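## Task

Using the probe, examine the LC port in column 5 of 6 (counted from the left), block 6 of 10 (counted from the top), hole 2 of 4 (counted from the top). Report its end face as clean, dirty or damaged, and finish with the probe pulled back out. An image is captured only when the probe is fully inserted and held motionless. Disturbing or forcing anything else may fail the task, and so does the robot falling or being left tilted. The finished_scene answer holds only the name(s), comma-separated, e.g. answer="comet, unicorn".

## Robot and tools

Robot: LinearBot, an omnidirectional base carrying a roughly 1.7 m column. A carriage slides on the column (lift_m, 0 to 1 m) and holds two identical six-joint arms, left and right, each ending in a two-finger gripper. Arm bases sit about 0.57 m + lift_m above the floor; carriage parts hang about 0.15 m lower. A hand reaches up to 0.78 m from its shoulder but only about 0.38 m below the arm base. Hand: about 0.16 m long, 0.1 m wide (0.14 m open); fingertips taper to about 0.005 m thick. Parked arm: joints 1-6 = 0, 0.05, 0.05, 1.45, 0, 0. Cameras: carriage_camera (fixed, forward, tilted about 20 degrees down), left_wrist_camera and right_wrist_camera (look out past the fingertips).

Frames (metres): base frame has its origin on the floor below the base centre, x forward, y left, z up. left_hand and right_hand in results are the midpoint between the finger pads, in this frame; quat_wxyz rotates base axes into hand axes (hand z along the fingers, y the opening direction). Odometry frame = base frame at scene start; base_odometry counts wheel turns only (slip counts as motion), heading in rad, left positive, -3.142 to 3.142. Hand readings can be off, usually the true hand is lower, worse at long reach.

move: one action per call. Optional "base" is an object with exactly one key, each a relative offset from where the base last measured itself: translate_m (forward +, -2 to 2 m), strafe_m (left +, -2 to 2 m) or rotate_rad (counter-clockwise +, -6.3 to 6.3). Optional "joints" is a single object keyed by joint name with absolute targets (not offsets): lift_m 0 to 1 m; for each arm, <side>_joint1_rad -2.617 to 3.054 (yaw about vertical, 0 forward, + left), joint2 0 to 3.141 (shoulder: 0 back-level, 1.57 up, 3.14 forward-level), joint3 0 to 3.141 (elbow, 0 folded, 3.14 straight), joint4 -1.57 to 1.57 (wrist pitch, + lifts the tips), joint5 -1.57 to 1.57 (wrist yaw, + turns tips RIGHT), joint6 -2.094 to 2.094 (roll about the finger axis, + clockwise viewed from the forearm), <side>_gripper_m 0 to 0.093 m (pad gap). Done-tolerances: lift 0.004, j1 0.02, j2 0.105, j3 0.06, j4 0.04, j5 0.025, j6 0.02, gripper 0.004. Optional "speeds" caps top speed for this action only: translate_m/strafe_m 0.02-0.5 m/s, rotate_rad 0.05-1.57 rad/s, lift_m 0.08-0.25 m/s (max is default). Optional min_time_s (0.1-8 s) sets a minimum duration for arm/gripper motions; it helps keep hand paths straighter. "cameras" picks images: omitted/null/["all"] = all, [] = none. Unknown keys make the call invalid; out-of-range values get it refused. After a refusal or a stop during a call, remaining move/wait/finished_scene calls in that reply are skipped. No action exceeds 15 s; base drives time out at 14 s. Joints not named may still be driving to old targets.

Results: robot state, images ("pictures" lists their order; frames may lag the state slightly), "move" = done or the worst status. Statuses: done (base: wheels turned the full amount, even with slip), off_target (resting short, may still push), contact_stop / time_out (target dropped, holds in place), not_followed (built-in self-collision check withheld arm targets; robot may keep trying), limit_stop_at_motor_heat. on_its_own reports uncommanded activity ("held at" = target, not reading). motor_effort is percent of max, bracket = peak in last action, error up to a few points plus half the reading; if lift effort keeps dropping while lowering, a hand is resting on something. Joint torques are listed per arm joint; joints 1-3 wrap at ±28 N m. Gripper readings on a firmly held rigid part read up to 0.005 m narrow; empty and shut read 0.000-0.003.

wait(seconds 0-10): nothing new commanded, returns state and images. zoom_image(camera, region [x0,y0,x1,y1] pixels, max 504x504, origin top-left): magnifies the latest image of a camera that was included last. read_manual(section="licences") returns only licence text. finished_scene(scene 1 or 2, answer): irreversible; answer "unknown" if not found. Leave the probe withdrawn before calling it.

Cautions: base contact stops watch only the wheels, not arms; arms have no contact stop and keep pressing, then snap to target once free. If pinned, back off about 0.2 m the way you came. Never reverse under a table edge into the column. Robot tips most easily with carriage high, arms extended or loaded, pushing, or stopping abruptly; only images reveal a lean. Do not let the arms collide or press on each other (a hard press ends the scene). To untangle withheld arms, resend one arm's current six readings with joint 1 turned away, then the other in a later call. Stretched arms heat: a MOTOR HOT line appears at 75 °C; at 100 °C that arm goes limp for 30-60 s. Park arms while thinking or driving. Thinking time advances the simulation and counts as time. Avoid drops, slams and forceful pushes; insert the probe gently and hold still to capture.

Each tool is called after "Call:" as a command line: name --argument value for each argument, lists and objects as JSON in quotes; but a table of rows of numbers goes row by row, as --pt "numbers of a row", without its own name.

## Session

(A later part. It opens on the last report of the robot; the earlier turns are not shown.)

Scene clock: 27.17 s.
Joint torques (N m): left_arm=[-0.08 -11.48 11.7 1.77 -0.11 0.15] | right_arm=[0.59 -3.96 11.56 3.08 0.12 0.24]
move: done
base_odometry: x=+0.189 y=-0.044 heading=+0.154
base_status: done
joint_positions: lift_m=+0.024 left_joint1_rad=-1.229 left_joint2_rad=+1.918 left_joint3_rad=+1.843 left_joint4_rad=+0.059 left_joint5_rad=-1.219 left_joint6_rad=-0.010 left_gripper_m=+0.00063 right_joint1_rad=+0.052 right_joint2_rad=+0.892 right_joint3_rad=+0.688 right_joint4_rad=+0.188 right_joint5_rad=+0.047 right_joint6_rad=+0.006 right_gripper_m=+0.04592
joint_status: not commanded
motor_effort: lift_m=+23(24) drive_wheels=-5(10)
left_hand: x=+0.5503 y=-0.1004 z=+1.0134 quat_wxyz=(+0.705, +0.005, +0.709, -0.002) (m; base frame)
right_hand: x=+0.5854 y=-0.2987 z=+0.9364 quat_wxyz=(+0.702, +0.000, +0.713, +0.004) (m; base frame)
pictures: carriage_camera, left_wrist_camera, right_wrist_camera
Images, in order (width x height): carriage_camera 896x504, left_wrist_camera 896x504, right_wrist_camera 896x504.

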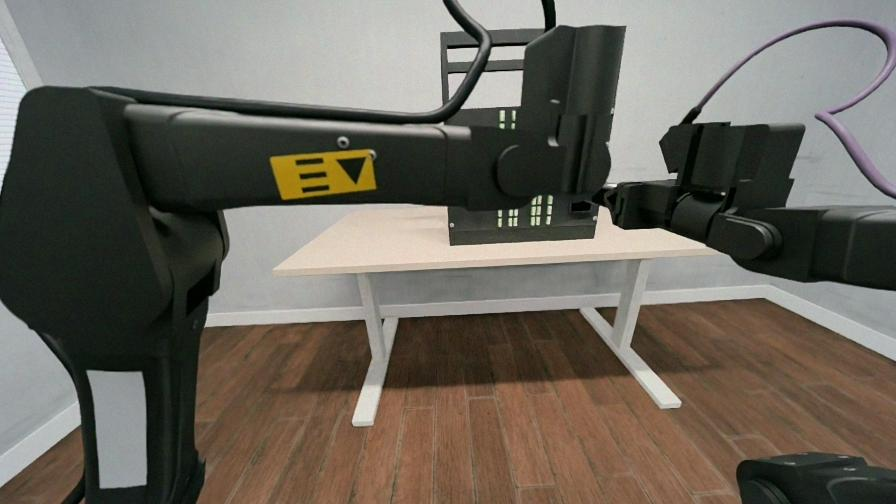

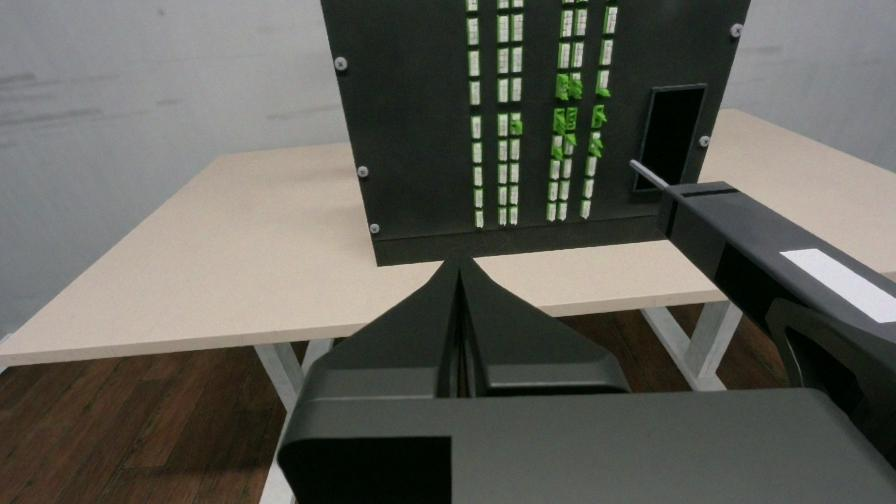

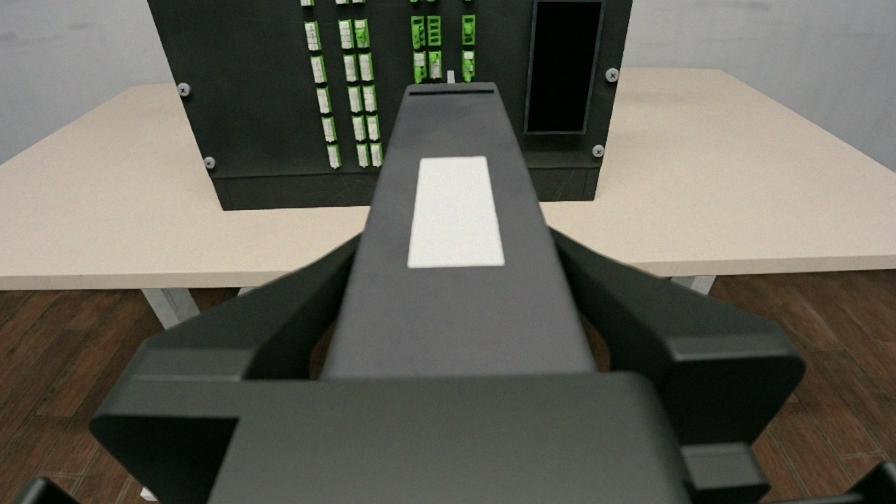

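Call:
move --joints '{"right_joint4_rad":0.30,"right_joint5_rad":0.08,"right_joint6_rad":-0.03}' --min_time_s 1

Call:
move --base '{"translate_m": 0.07}' --speeds '{"translate_m": 0.1}'

Call:
zoom_image --camera "right_wrist_camera" --region '[400, 0, 500, 100]'

Call:
zoom_image --camera "left_wrist_camera" --region '[530, 50, 780, 250]'

Scene clock: 29.40 s.
Joint torques (N m): left_arm=[-0.27 -11.41 11.85 1.77 -0.1 0.14] | right_arm=[0.4 -3.86 11.59 3.14 0.18 -0.05]
move: off_target
base_odometry: x=+0.189 y=-0.044 heading=+0.154
base_status: not commanded
joint_positions: lift_m=+0.024 left_joint1_rad=-1.229 left_joint2_rad=+1.918 left_joint3_rad=+1.843 left_joint4_rad=+0.059 left_joint5_rad=-1.219 left_joint6_rad=-0.010 left_gripper_m=+0.00063 right_joint1_rad=+0.052 right_joint2_rad=+0.892 right_joint3_rad=+0.688 right_joint4_rad=+0.212 right_joint5_rad=+0.068 right_joint6_rad=-0.015 right_gripper_m=+0.04592
joint_status: right_joint4_rad off_target (ended at +0.212, target +0.300); the others done
motor_effort: lift_m=+23(24) drive_wheels=-5(5)
left_hand: x=+0.5503 y=-0.1004 z=+1.0134 quat_wxyz=(+0.705, +0.005, +0.709, -0.002) (m; base frame)
right_hand: x=+0.5854 y=-0.3022 z=+0.9422 quat_wxyz=(+0.710, +0.001, +0.704, -0.011) (m; base frame)
pictures: carriage_camera, left_wrist_camera, right_wrist_camera
Images, in order (width x height): carriage_camera 896x504, left_wrist_camera 896x504, right_wrist_camera 896x504.

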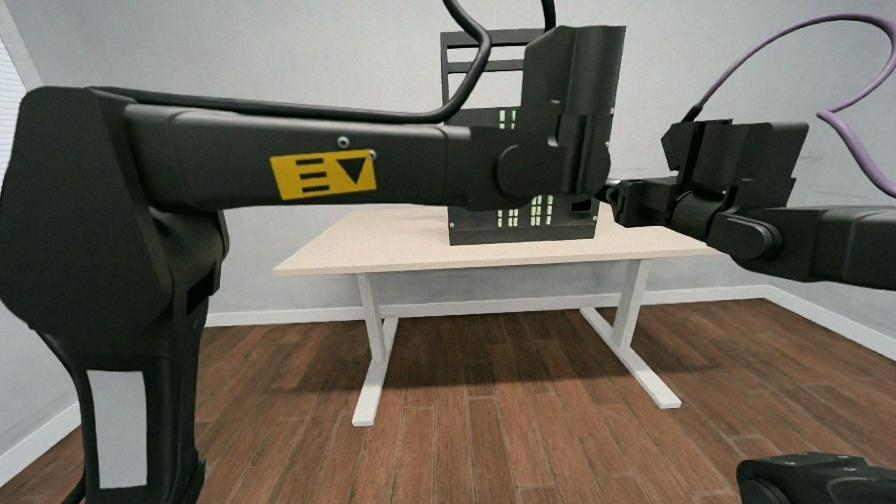

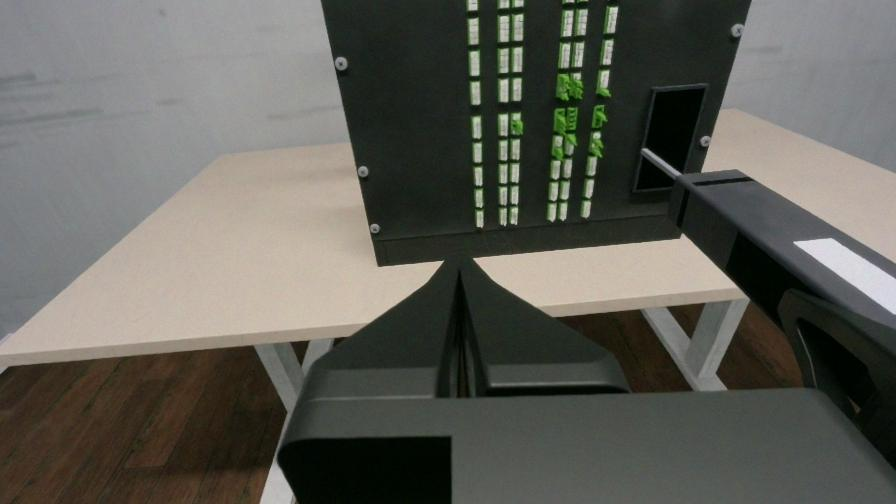

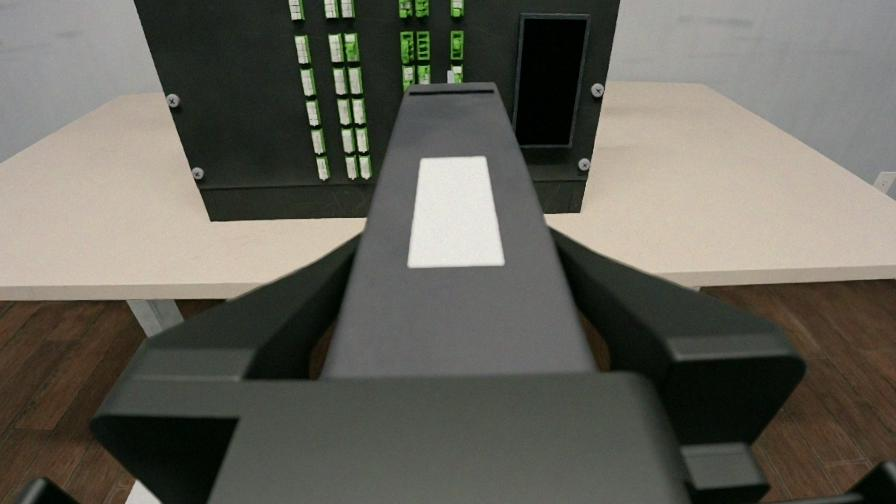

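Scene clock: 30.80 s.
Joint torques (N m): left_arm=[-0.1 -11.73 11.81 1.67 -0.15 0.14] | right_arm=[0.4 -3.69 11.44 3.07 0.17 -0.05]
move: done
base_odometry: x=+0.258 y=-0.033 heading=+0.155
base_status: done
joint_positions: lift_m=+0.024 left_joint1_rad=-1.230 left_joint2_rad=+1.918 left_joint3_rad=+1.843 left_joint4_rad=+0.059 left_joint5_rad=-1.219 left_joint6_rad=-0.010 left_gripper_m=+0.00063 right_joint1_rad=+0.052 right_joint2_rad=+0.891 right_joint3_rad=+0.688 right_joint4_rad=+0.217 right_joint5_rad=+0.069 right_joint6_rad=-0.016 right_gripper_m=+0.04592
joint_status: not commanded
motor_effort: lift_m=+23(24) drive_wheels=-3(5)
left_hand: x=+0.5498 y=-0.1008 z=+1.0134 quat_wxyz=(+0.705, +0.006, +0.709, -0.002) (m; base frame)
right_hand: x=+0.5852 y=-0.3024 z=+0.9439 quat_wxyz=(+0.712, +0.001, +0.702, -0.011) (m; base frame)
pictures: carriage_camera, left_wrist_camera, right_wrist_camera
Images, in order (width x height): carriage_camera 896x504, left_wrist_camera 896x504, right_wrist_camera 896x504.

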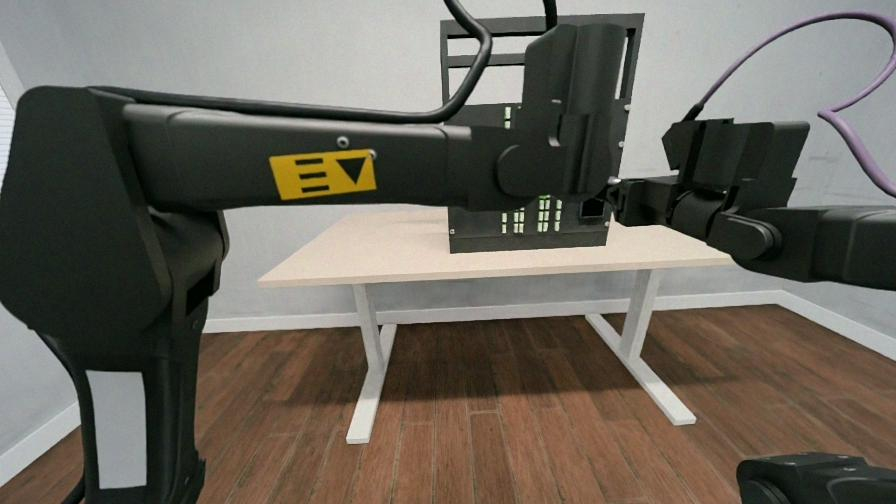

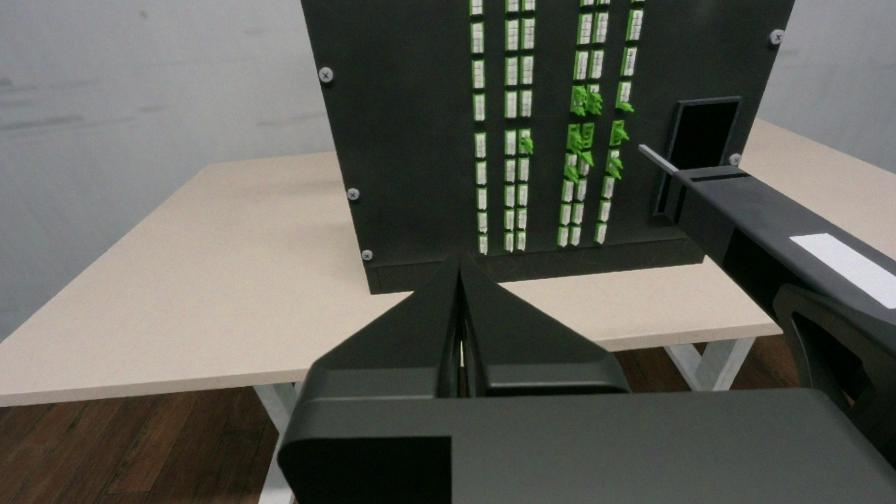

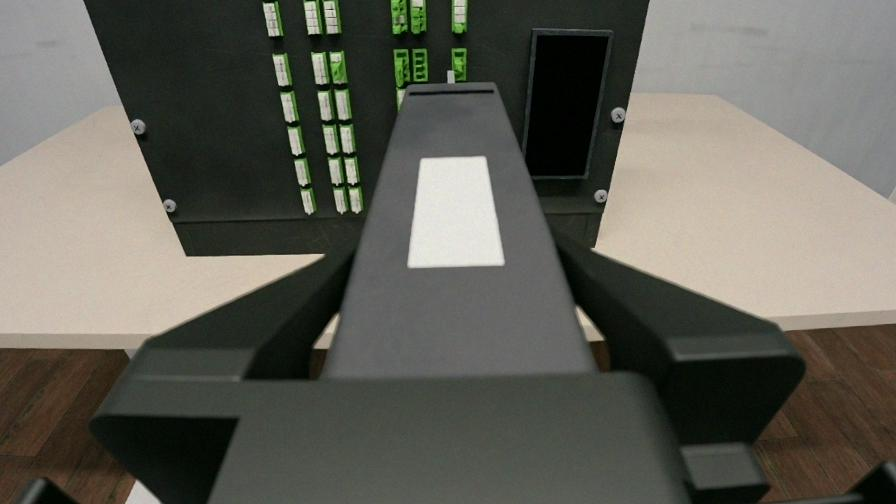

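Scaled by 5.040.

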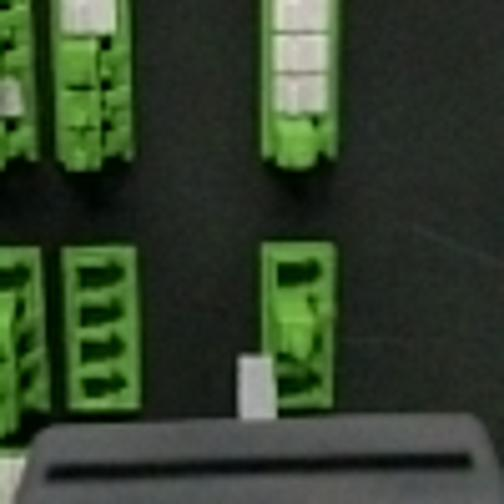

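Scaled by 2.016.

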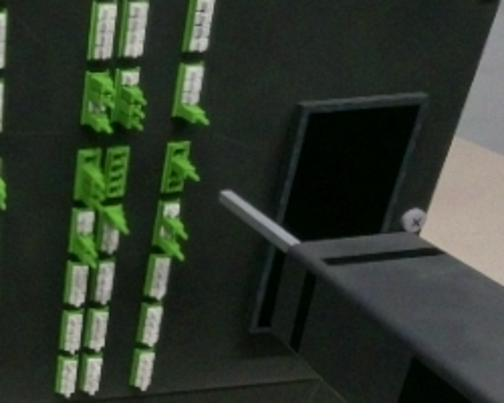

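Call:
move --base '{"strafe_m": 0.026}' --joints '{"right_joint2_rad":0.87,"right_joint3_rad":0.606,"right_joint4_rad":0.44,"right_joint6_rad":-0.058}' --min_time_s 1.5

Call:
zoom_image --camera "right_wrist_camera" --region '[400, 0, 500, 100]'

Call:
zoom_image --camera "left_wrist_camera" --region '[530, 50, 780, 250]'

Scene clock: 35.17 s.
Joint torques (N m): left_arm=[-0.17 -11.49 11.92 1.76 -0.06 0.12] | right_arm=[0.36 -3.66 9.37 3.13 0.13 -0.03]
move: off_target
base_odometry: x=+0.254 y=-0.007 heading=+0.154
base_status: done
joint_positions: lift_m=+0.024 left_joint1_rad=-1.230 left_joint2_rad=+1.918 left_joint3_rad=+1.843 left_joint4_rad=+0.059 left_joint5_rad=-1.219 left_joint6_rad=-0.010 left_gripper_m=+0.00063 right_joint1_rad=+0.052 right_joint2_rad=+0.891 right_joint3_rad=+0.598 right_joint4_rad=+0.352 right_joint5_rad=+0.071 right_joint6_rad=-0.043 right_gripper_m=+0.04592
joint_status: right_joint4_rad off_target (ended at +0.352, target +0.440); the others done
motor_effort: lift_m=+23(24) drive_wheels=-2(7)
left_hand: x=+0.5500 y=-0.1007 z=+1.0132 quat_wxyz=(+0.705, +0.006, +0.709, -0.002) (m; base frame)
right_hand: x=+0.5846 y=-0.3028 z=+0.9321 quat_wxyz=(+0.727, -0.007, +0.686, -0.021) (m; base frame)
pictures: carriage_camera, left_wrist_camera, right_wrist_camera
Images, in order (width x height): carriage_camera 896x504, left_wrist_camera 896x504, right_wrist_camera 896x504.

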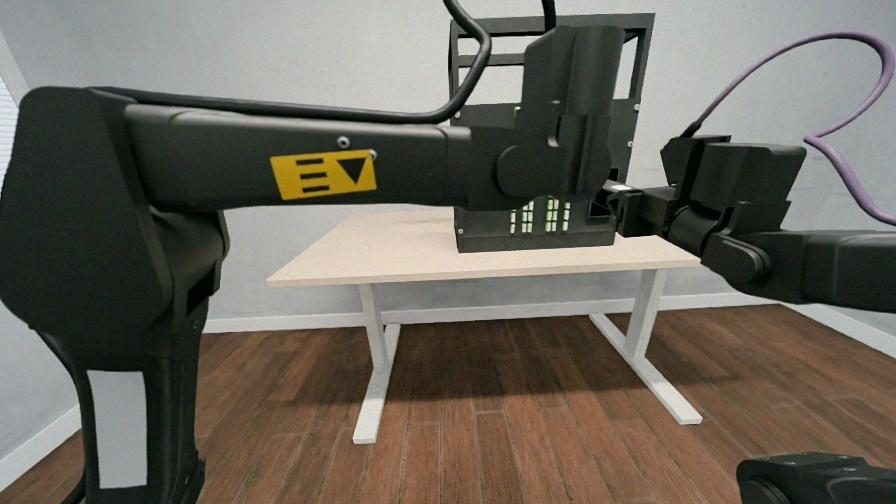

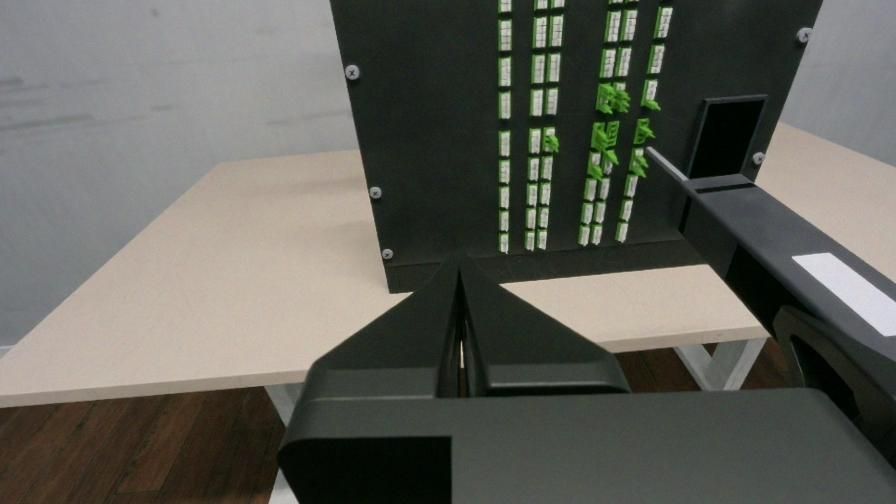

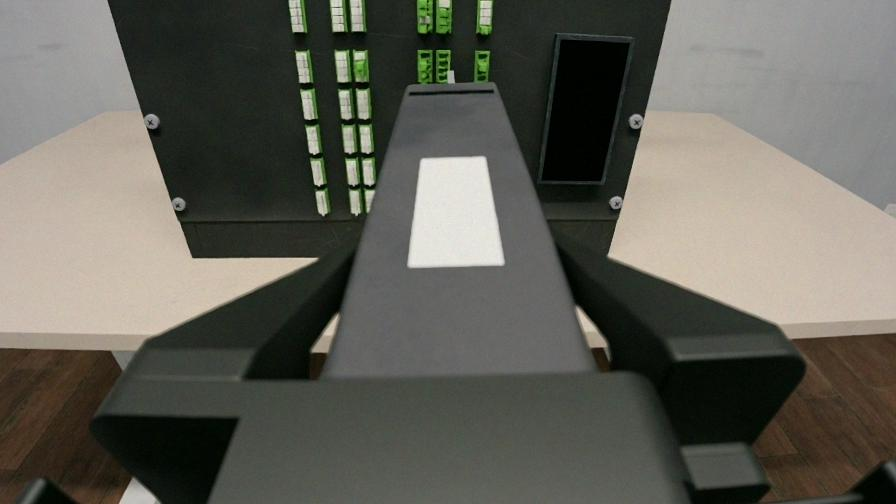

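Scaled by 5.040.

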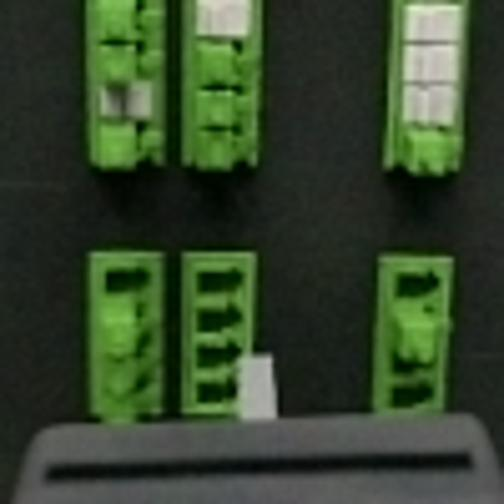

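Scaled by 2.016.

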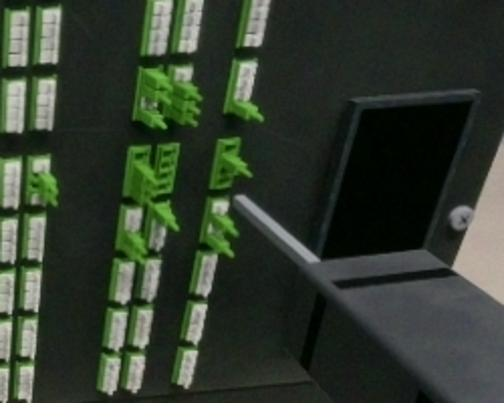

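Call:
move --base '{"translate_m": 0.04}' --speeds '{"translate_m": 0.08}'

Call:
zoom_image --camera "right_wrist_camera" --region '[400, 0, 500, 100]'

Call:
zoom_image --camera "left_wrist_camera" --region '[560, 80, 760, 240]'

Scene clock: 36.57 s.
Joint torques (N m): left_arm=[-0.09 -11.48 12.03 1.7 -0.12 0.17] | right_arm=[0.43 -3.66 9.58 3.04 0.17 -0.02]
move: done
base_odometry: x=+0.293 y=-0.001 heading=+0.155
base_status: done
joint_positions: lift_m=+0.024 left_joint1_rad=-1.230 left_joint2_rad=+1.918 left_joint3_rad=+1.843 left_joint4_rad=+0.059 left_joint5_rad=-1.219 left_joint6_rad=-0.010 left_gripper_m=+0.00063 right_joint1_rad=+0.052 right_joint2_rad=+0.891 right_joint3_rad=+0.597 right_joint4_rad=+0.359 right_joint5_rad=+0.071 right_joint6_rad=-0.044 right_gripper_m=+0.04592
joint_status: not commanded
motor_effort: lift_m=+23(24) drive_wheels=-3(6)
left_hand: x=+0.5500 y=-0.1007 z=+1.0132 quat_wxyz=(+0.705, +0.006, +0.709, -0.002) (m; base frame)
right_hand: x=+0.5845 y=-0.3028 z=+0.9332 quat_wxyz=(+0.729, -0.007, +0.684, -0.021) (m; base frame)
pictures: carriage_camera, left_wrist_camera, right_wrist_camera
Images, in order (width x height): carriage_camera 896x504, left_wrist_camera 896x504, right_wrist_camera 896x504.

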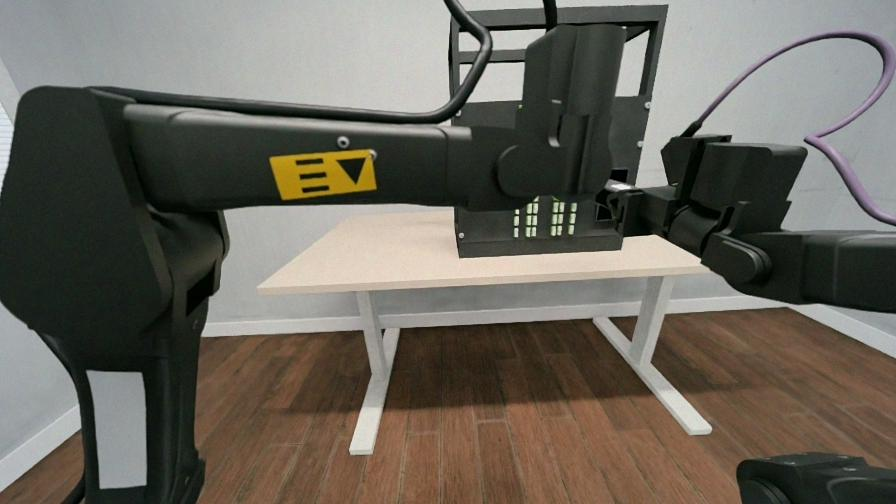

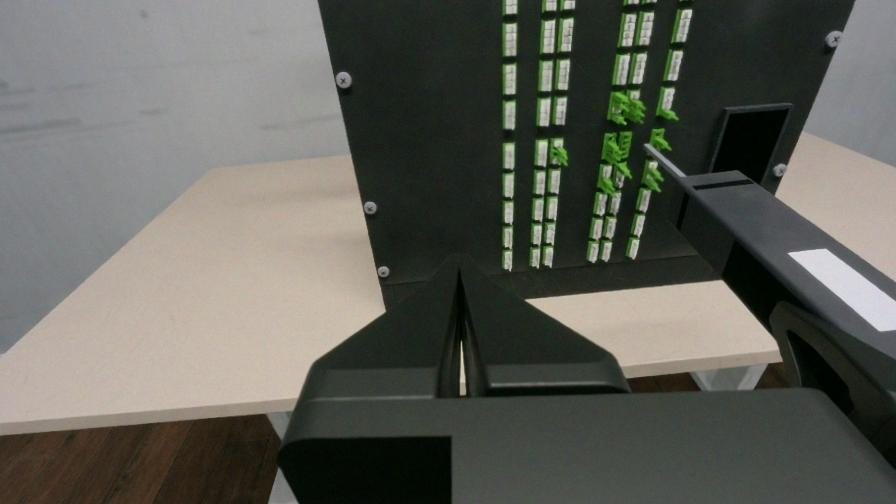

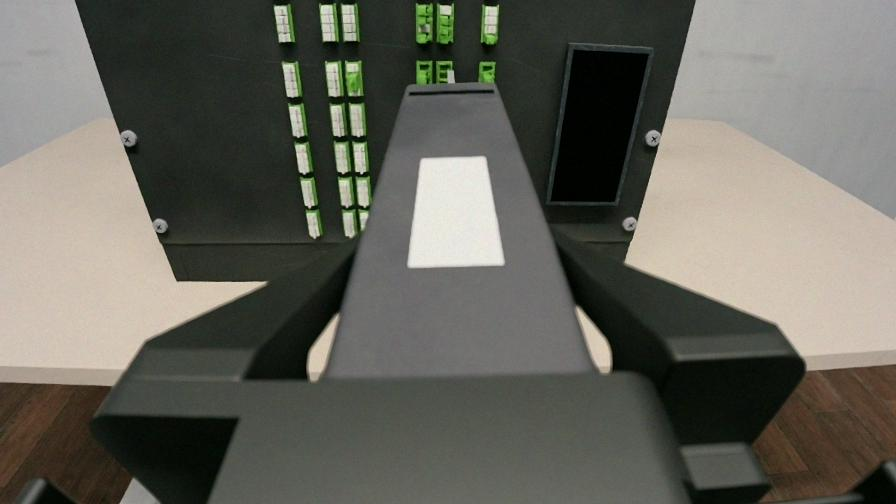

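Scaled by 5.040.

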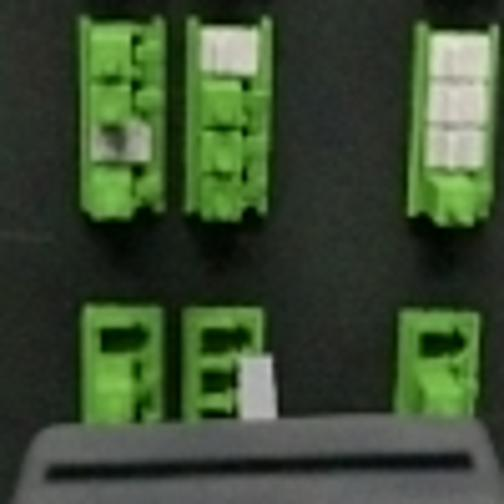

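Scaled by 2.520.

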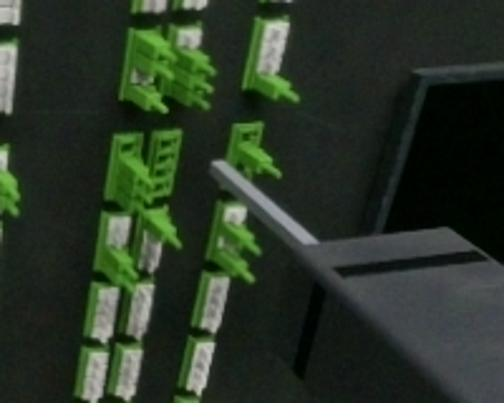

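Call:
move --base '{"strafe_m": 0.005}' --joints '{"lift_m":0.019}' --cameras '[]'

Call:
move --base '{"translate_m": 0.01}' --speeds '{"translate_m": 0.05}'

Call:
zoom_image --camera "right_wrist_camera" --region '[400, 0, 500, 100]'

Call:
zoom_image --camera "left_wrist_camera" --region '[580, 90, 700, 190]'

Scene clock: 37.97 s.
Joint torques (N m): left_arm=[-0.28 -11.78 11.47 1.75 -0.05 0.19] | right_arm=[0.39 -3.55 9.99 2.97 0.14 -0.05]
move: done
base_odometry: x=+0.293 y=+0.004 heading=+0.154
base_status: done
joint_positions: lift_m=+0.019 left_joint1_rad=-1.230 left_joint2_rad=+1.921 left_joint3_rad=+1.847 left_joint4_rad=+0.057 left_joint5_rad=-1.219 left_joint6_rad=-0.010 left_gripper_m=+0.00063 right_joint1_rad=+0.052 right_joint2_rad=+0.891 right_joint3_rad=+0.593 right_joint4_rad=+0.364 right_joint5_rad=+0.072 right_joint6_rad=-0.044 right_gripper_m=+0.04592
joint_status: all done
motor_effort: lift_m=+24(25) drive_wheels=+2(4)
left_hand: x=+0.5503 y=-0.1014 z=+1.0077 quat_wxyz=(+0.705, +0.006, +0.709, -0.002) (m; base frame)
right_hand: x=+0.5844 y=-0.3030 z=+0.9269 quat_wxyz=(+0.730, -0.007, +0.684, -0.022) (m; base frame)
pictures: none
No camera images: "cameras" was empty.

Scene clock: 38.67 s.
Joint torques (N m): left_arm=[-0.34 -11.73 11.33 1.75 -0.05 0.14] | right_arm=[0.42 -3.71 9.76 2.97 0.15 -0.02]
move: done
base_odometry: x=+0.303 y=+0.006 heading=+0.155
base_status: done
joint_positions: lift_m=+0.019 left_joint1_rad=-1.228 left_joint2_rad=+1.921 left_joint3_rad=+1.847 left_joint4_rad=+0.056 left_joint5_rad=-1.219 left_joint6_rad=-0.010 left_gripper_m=+0.00063 right_joint1_rad=+0.052 right_joint2_rad=+0.891 right_joint3_rad=+0.593 right_joint4_rad=+0.365 right_joint5_rad=+0.072 right_joint6_rad=-0.044 right_gripper_m=+0.04592
joint_status: not commanded
motor_effort: lift_m=+24(24) drive_wheels=-3(7)
left_hand: x=+0.5509 y=-0.1009 z=+1.0076 quat_wxyz=(+0.705, +0.006, +0.709, -0.001) (m; base frame)
right_hand: x=+0.5843 y=-0.3030 z=+0.9273 quat_wxyz=(+0.730, -0.007, +0.683, -0.022) (m; base frame)
pictures: carriage_camera, left_wrist_camera, right_wrist_camera
Images, in order (width x height): carriage_camera 896x504, left_wrist_camera 896x504, right_wrist_camera 896x504.

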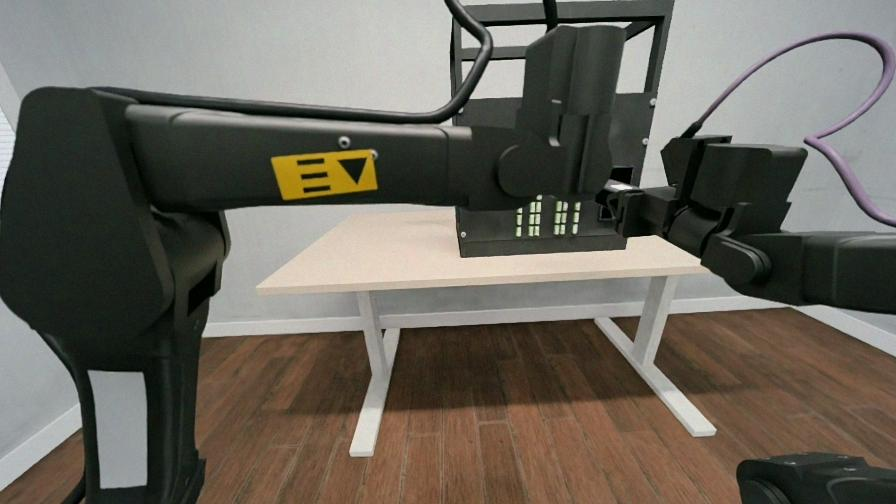

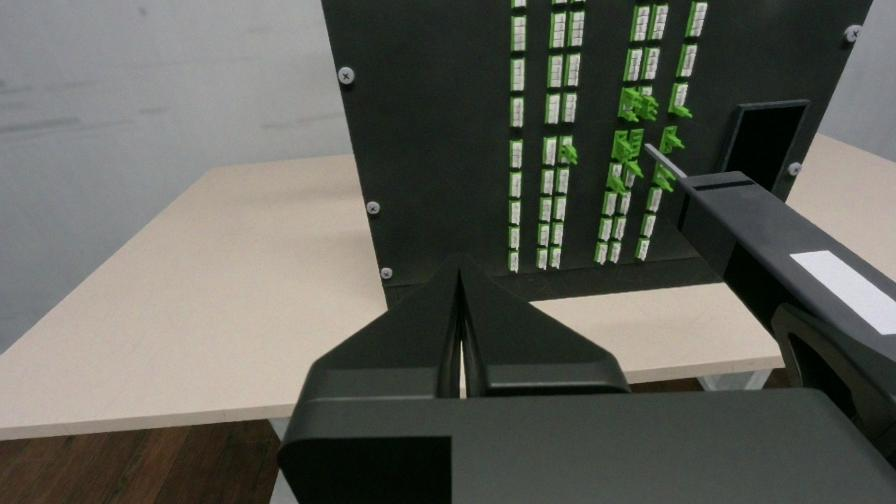

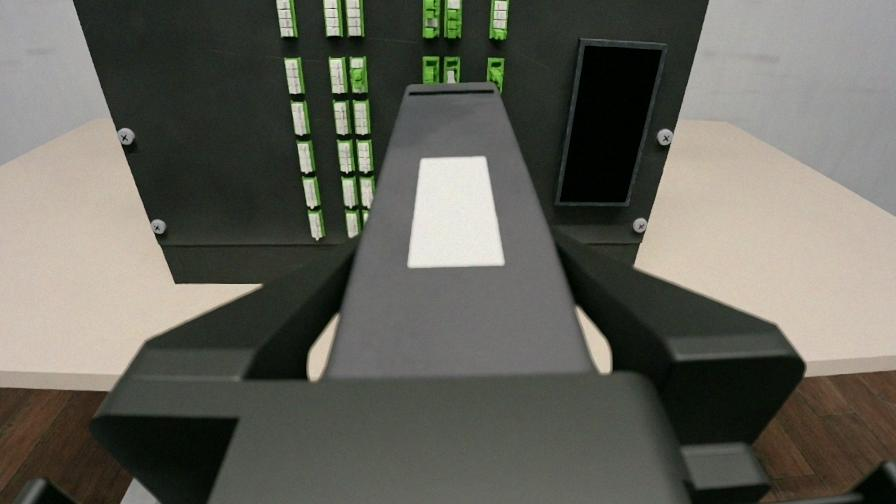

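Scaled by 5.040.

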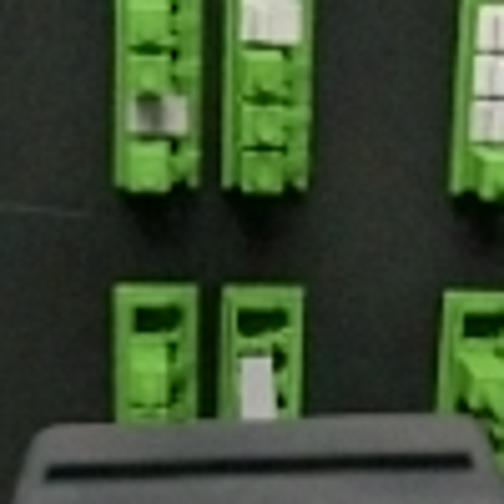

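Scaled by 4.200.

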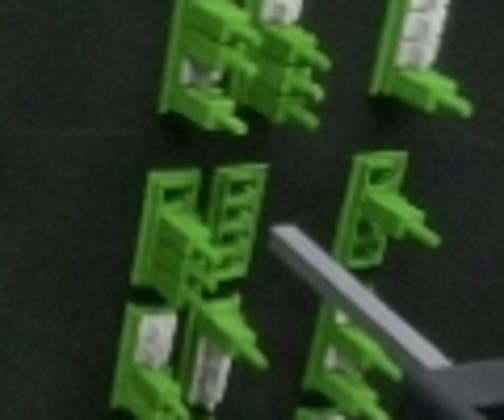

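Call:
move --joints '{"lift_m":0.0165}' --cameras '[]'

Call:
move --base '{"translate_m": 0.01}' --speeds '{"translate_m": 0.05}'

Call:
zoom_image --camera "right_wrist_camera" --region '[410, 20, 490, 100]'

Call:
zoom_image --camera "left_wrist_camera" --region '[600, 110, 680, 190]'

Scene clock: 39.60 s.
Joint torques (N m): left_arm=[-0.24 -12.21 11.36 1.76 -0.16 0.14] | right_arm=[0.38 -3.63 9.95 2.97 0.16 -0.04]
move: done
base_odometry: x=+0.303 y=+0.006 heading=+0.155
base_status: not commanded
joint_positions: lift_m=+0.016 left_joint1_rad=-1.228 left_joint2_rad=+1.923 left_joint3_rad=+1.847 left_joint4_rad=+0.055 left_joint5_rad=-1.219 left_joint6_rad=-0.009 left_gripper_m=+0.00063 right_joint1_rad=+0.052 right_joint2_rad=+0.891 right_joint3_rad=+0.592 right_joint4_rad=+0.365 right_joint5_rad=+0.072 right_joint6_rad=-0.044 right_gripper_m=+0.04592
joint_status: all done
motor_effort: lift_m=+24(25) drive_wheels=-3(3)
left_hand: x=+0.5510 y=-0.1013 z=+1.0042 quat_wxyz=(+0.705, +0.007, +0.710, +0.000) (m; base frame)
right_hand: x=+0.5843 y=-0.3030 z=+0.9244 quat_wxyz=(+0.730, -0.007, +0.683, -0.022) (m; base frame)
pictures: none
No camera images: "cameras" was empty.

Scene clock: 40.30 s.
Joint torques (N m): left_arm=[-0.32 -11.97 11.34 1.73 -0.12 0.17] | right_arm=[0.43 -3.71 9.96 3.01 0.16 -0.02]
move: done
base_odometry: x=+0.312 y=+0.007 heading=+0.155
base_status: done
joint_positions: lift_m=+0.016 left_joint1_rad=-1.227 left_joint2_rad=+1.923 left_joint3_rad=+1.847 left_joint4_rad=+0.055 left_joint5_rad=-1.219 left_joint6_rad=-0.009 left_gripper_m=+0.00063 right_joint1_rad=+0.052 right_joint2_rad=+0.891 right_joint3_rad=+0.592 right_joint4_rad=+0.365 right_joint5_rad=+0.072 right_joint6_rad=-0.044 right_gripper_m=+0.04592
joint_status: not commanded
motor_effort: lift_m=+24(24) drive_wheels=-3(8)
left_hand: x=+0.5515 y=-0.1009 z=+1.0042 quat_wxyz=(+0.705, +0.006, +0.710, +0.001) (m; base frame)
right_hand: x=+0.5843 y=-0.3030 z=+0.9244 quat_wxyz=(+0.730, -0.007, +0.683, -0.022) (m; base frame)
pictures: carriage_camera, left_wrist_camera, right_wrist_camera
Images, in order (width x height): carriage_camera 896x504, left_wrist_camera 896x504, right_wrist_camera 896x504.

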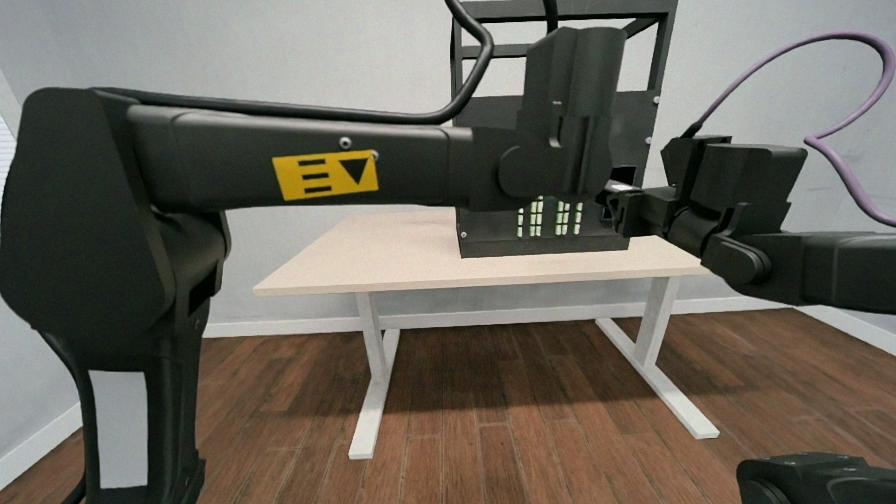

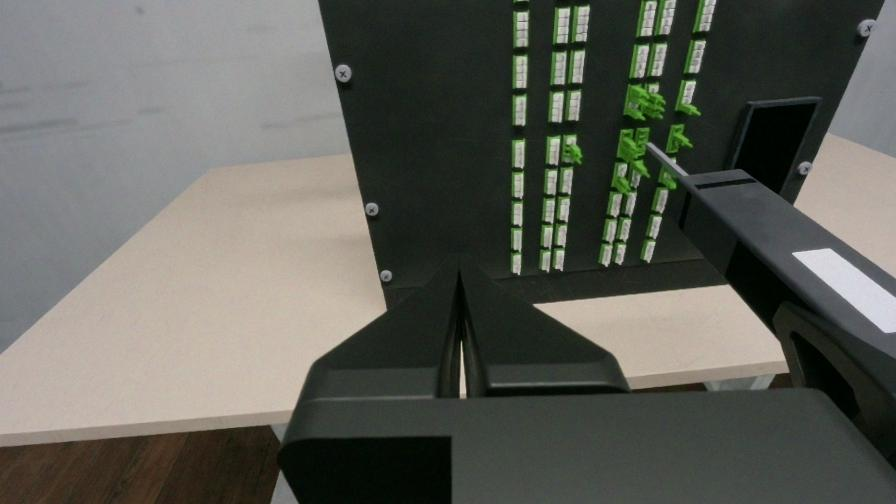

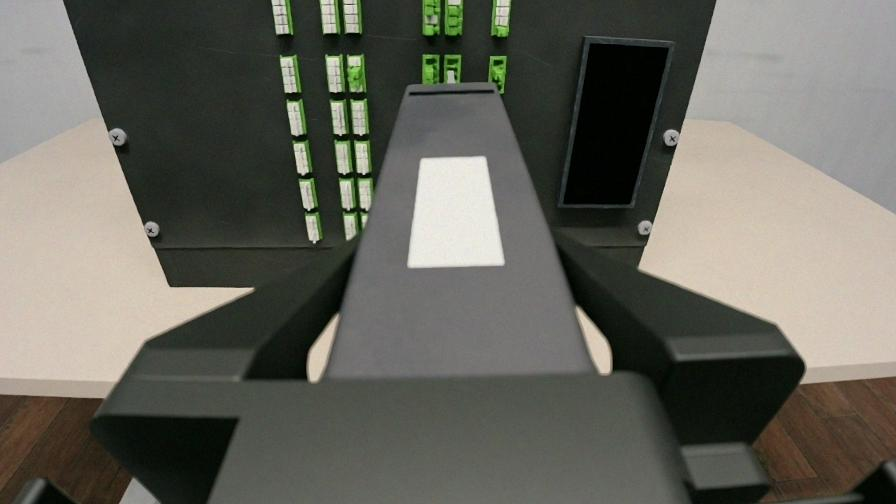

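Scaled by 6.300.

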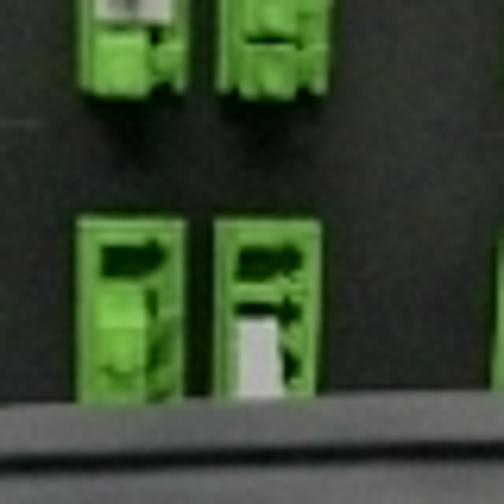

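Scaled by 6.300.

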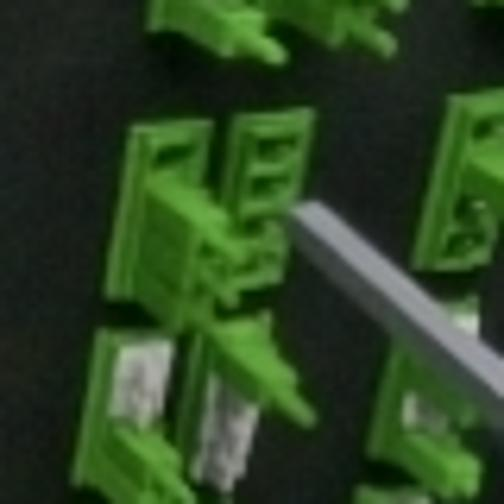

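Call:
move --joints '{"lift_m":0.0175}' --cameras '[]'

Call:
move --base '{"translate_m": 0.006}' --speeds '{"translate_m": 0.03}' --cameras '["left_wrist_camera","right_wrist_camera"]'

Call:
zoom_image --camera "right_wrist_camera" --region '[425, 40, 475, 90]'

Call:
zoom_image --camera "left_wrist_camera" --region '[620, 110, 680, 170]'

Scene clock: 41.07 s.
Joint torques (N m): left_arm=[-0.36 -11.93 11.26 1.79 -0.1 0.18] | right_arm=[0.31 -3.62 9.83 3 0.19 -0.09]
move: done
base_odometry: x=+0.312 y=+0.007 heading=+0.155
base_status: not commanded
joint_positions: lift_m=+0.017 left_joint1_rad=-1.227 left_joint2_rad=+1.923 left_joint3_rad=+1.847 left_joint4_rad=+0.054 left_joint5_rad=-1.219 left_joint6_rad=-0.009 left_gripper_m=+0.00063 right_joint1_rad=+0.052 right_joint2_rad=+0.891 right_joint3_rad=+0.592 right_joint4_rad=+0.365 right_joint5_rad=+0.072 right_joint6_rad=-0.044 right_gripper_m=+0.04592
joint_status: all done
motor_effort: lift_m=+24(26) drive_wheels=-3(3)
left_hand: x=+0.5515 y=-0.1009 z=+1.0052 quat_wxyz=(+0.705, +0.007, +0.710, +0.001) (m; base frame)
right_hand: x=+0.5843 y=-0.3030 z=+0.9256 quat_wxyz=(+0.730, -0.007, +0.683, -0.022) (m; base frame)
pictures: none
No camera images: "cameras" was empty.

Scene clock: 41.67 s.
Joint torques (N m): left_arm=[-0.42 -11.89 11.32 1.83 -0.14 0.21] | right_arm=[0.43 -3.67 9.96 2.97 0.15 -0.04]
move: done
base_odometry: x=+0.318 y=+0.009 heading=+0.156
base_status: done
joint_positions: lift_m=+0.017 left_joint1_rad=-1.227 left_joint2_rad=+1.923 left_joint3_rad=+1.847 left_joint4_rad=+0.054 left_joint5_rad=-1.219 left_joint6_rad=-0.009 left_gripper_m=+0.00063 right_joint1_rad=+0.052 right_joint2_rad=+0.891 right_joint3_rad=+0.592 right_joint4_rad=+0.365 right_joint5_rad=+0.072 right_joint6_rad=-0.044 right_gripper_m=+0.04592
joint_status: not commanded
motor_effort: lift_m=+23(24) drive_wheels=-3(7)
left_hand: x=+0.5513 y=-0.1011 z=+1.0052 quat_wxyz=(+0.705, +0.007, +0.710, +0.001) (m; base frame)
right_hand: x=+0.5843 y=-0.3030 z=+0.9256 quat_wxyz=(+0.730, -0.007, +0.683, -0.022) (m; base frame)
pictures: left_wrist_camera, right_wrist_camera
Images, in order (width x height): left_wrist_camera 896x504, right_wrist_camera 896x504.

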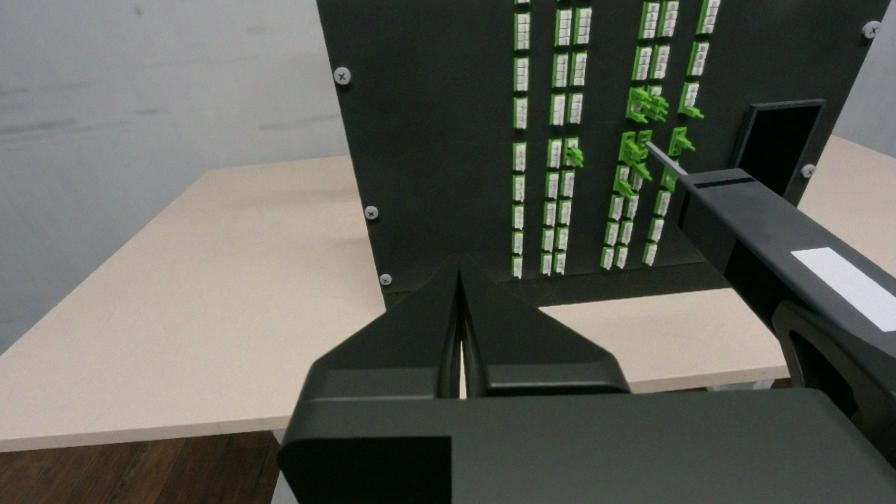

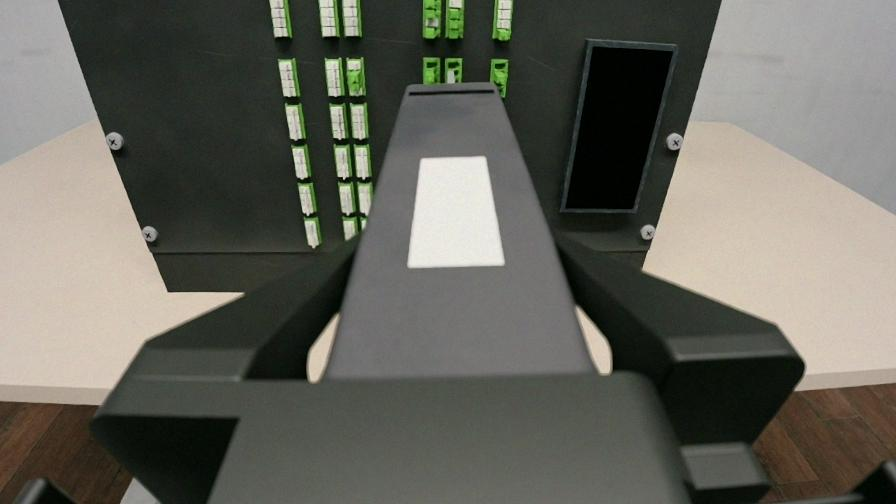

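Scaled by 10.080.

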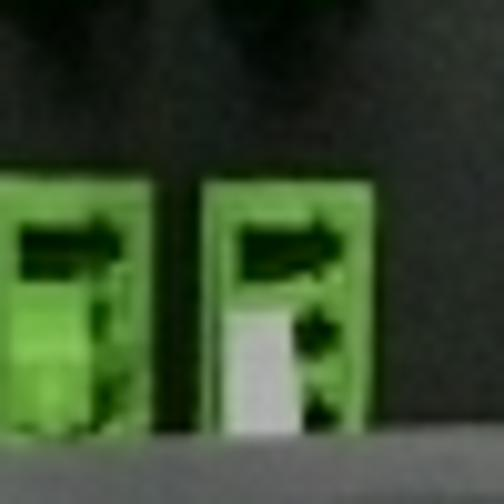

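Scaled by 8.400.

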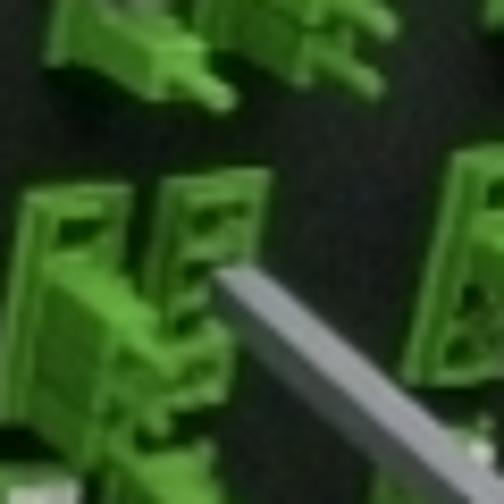

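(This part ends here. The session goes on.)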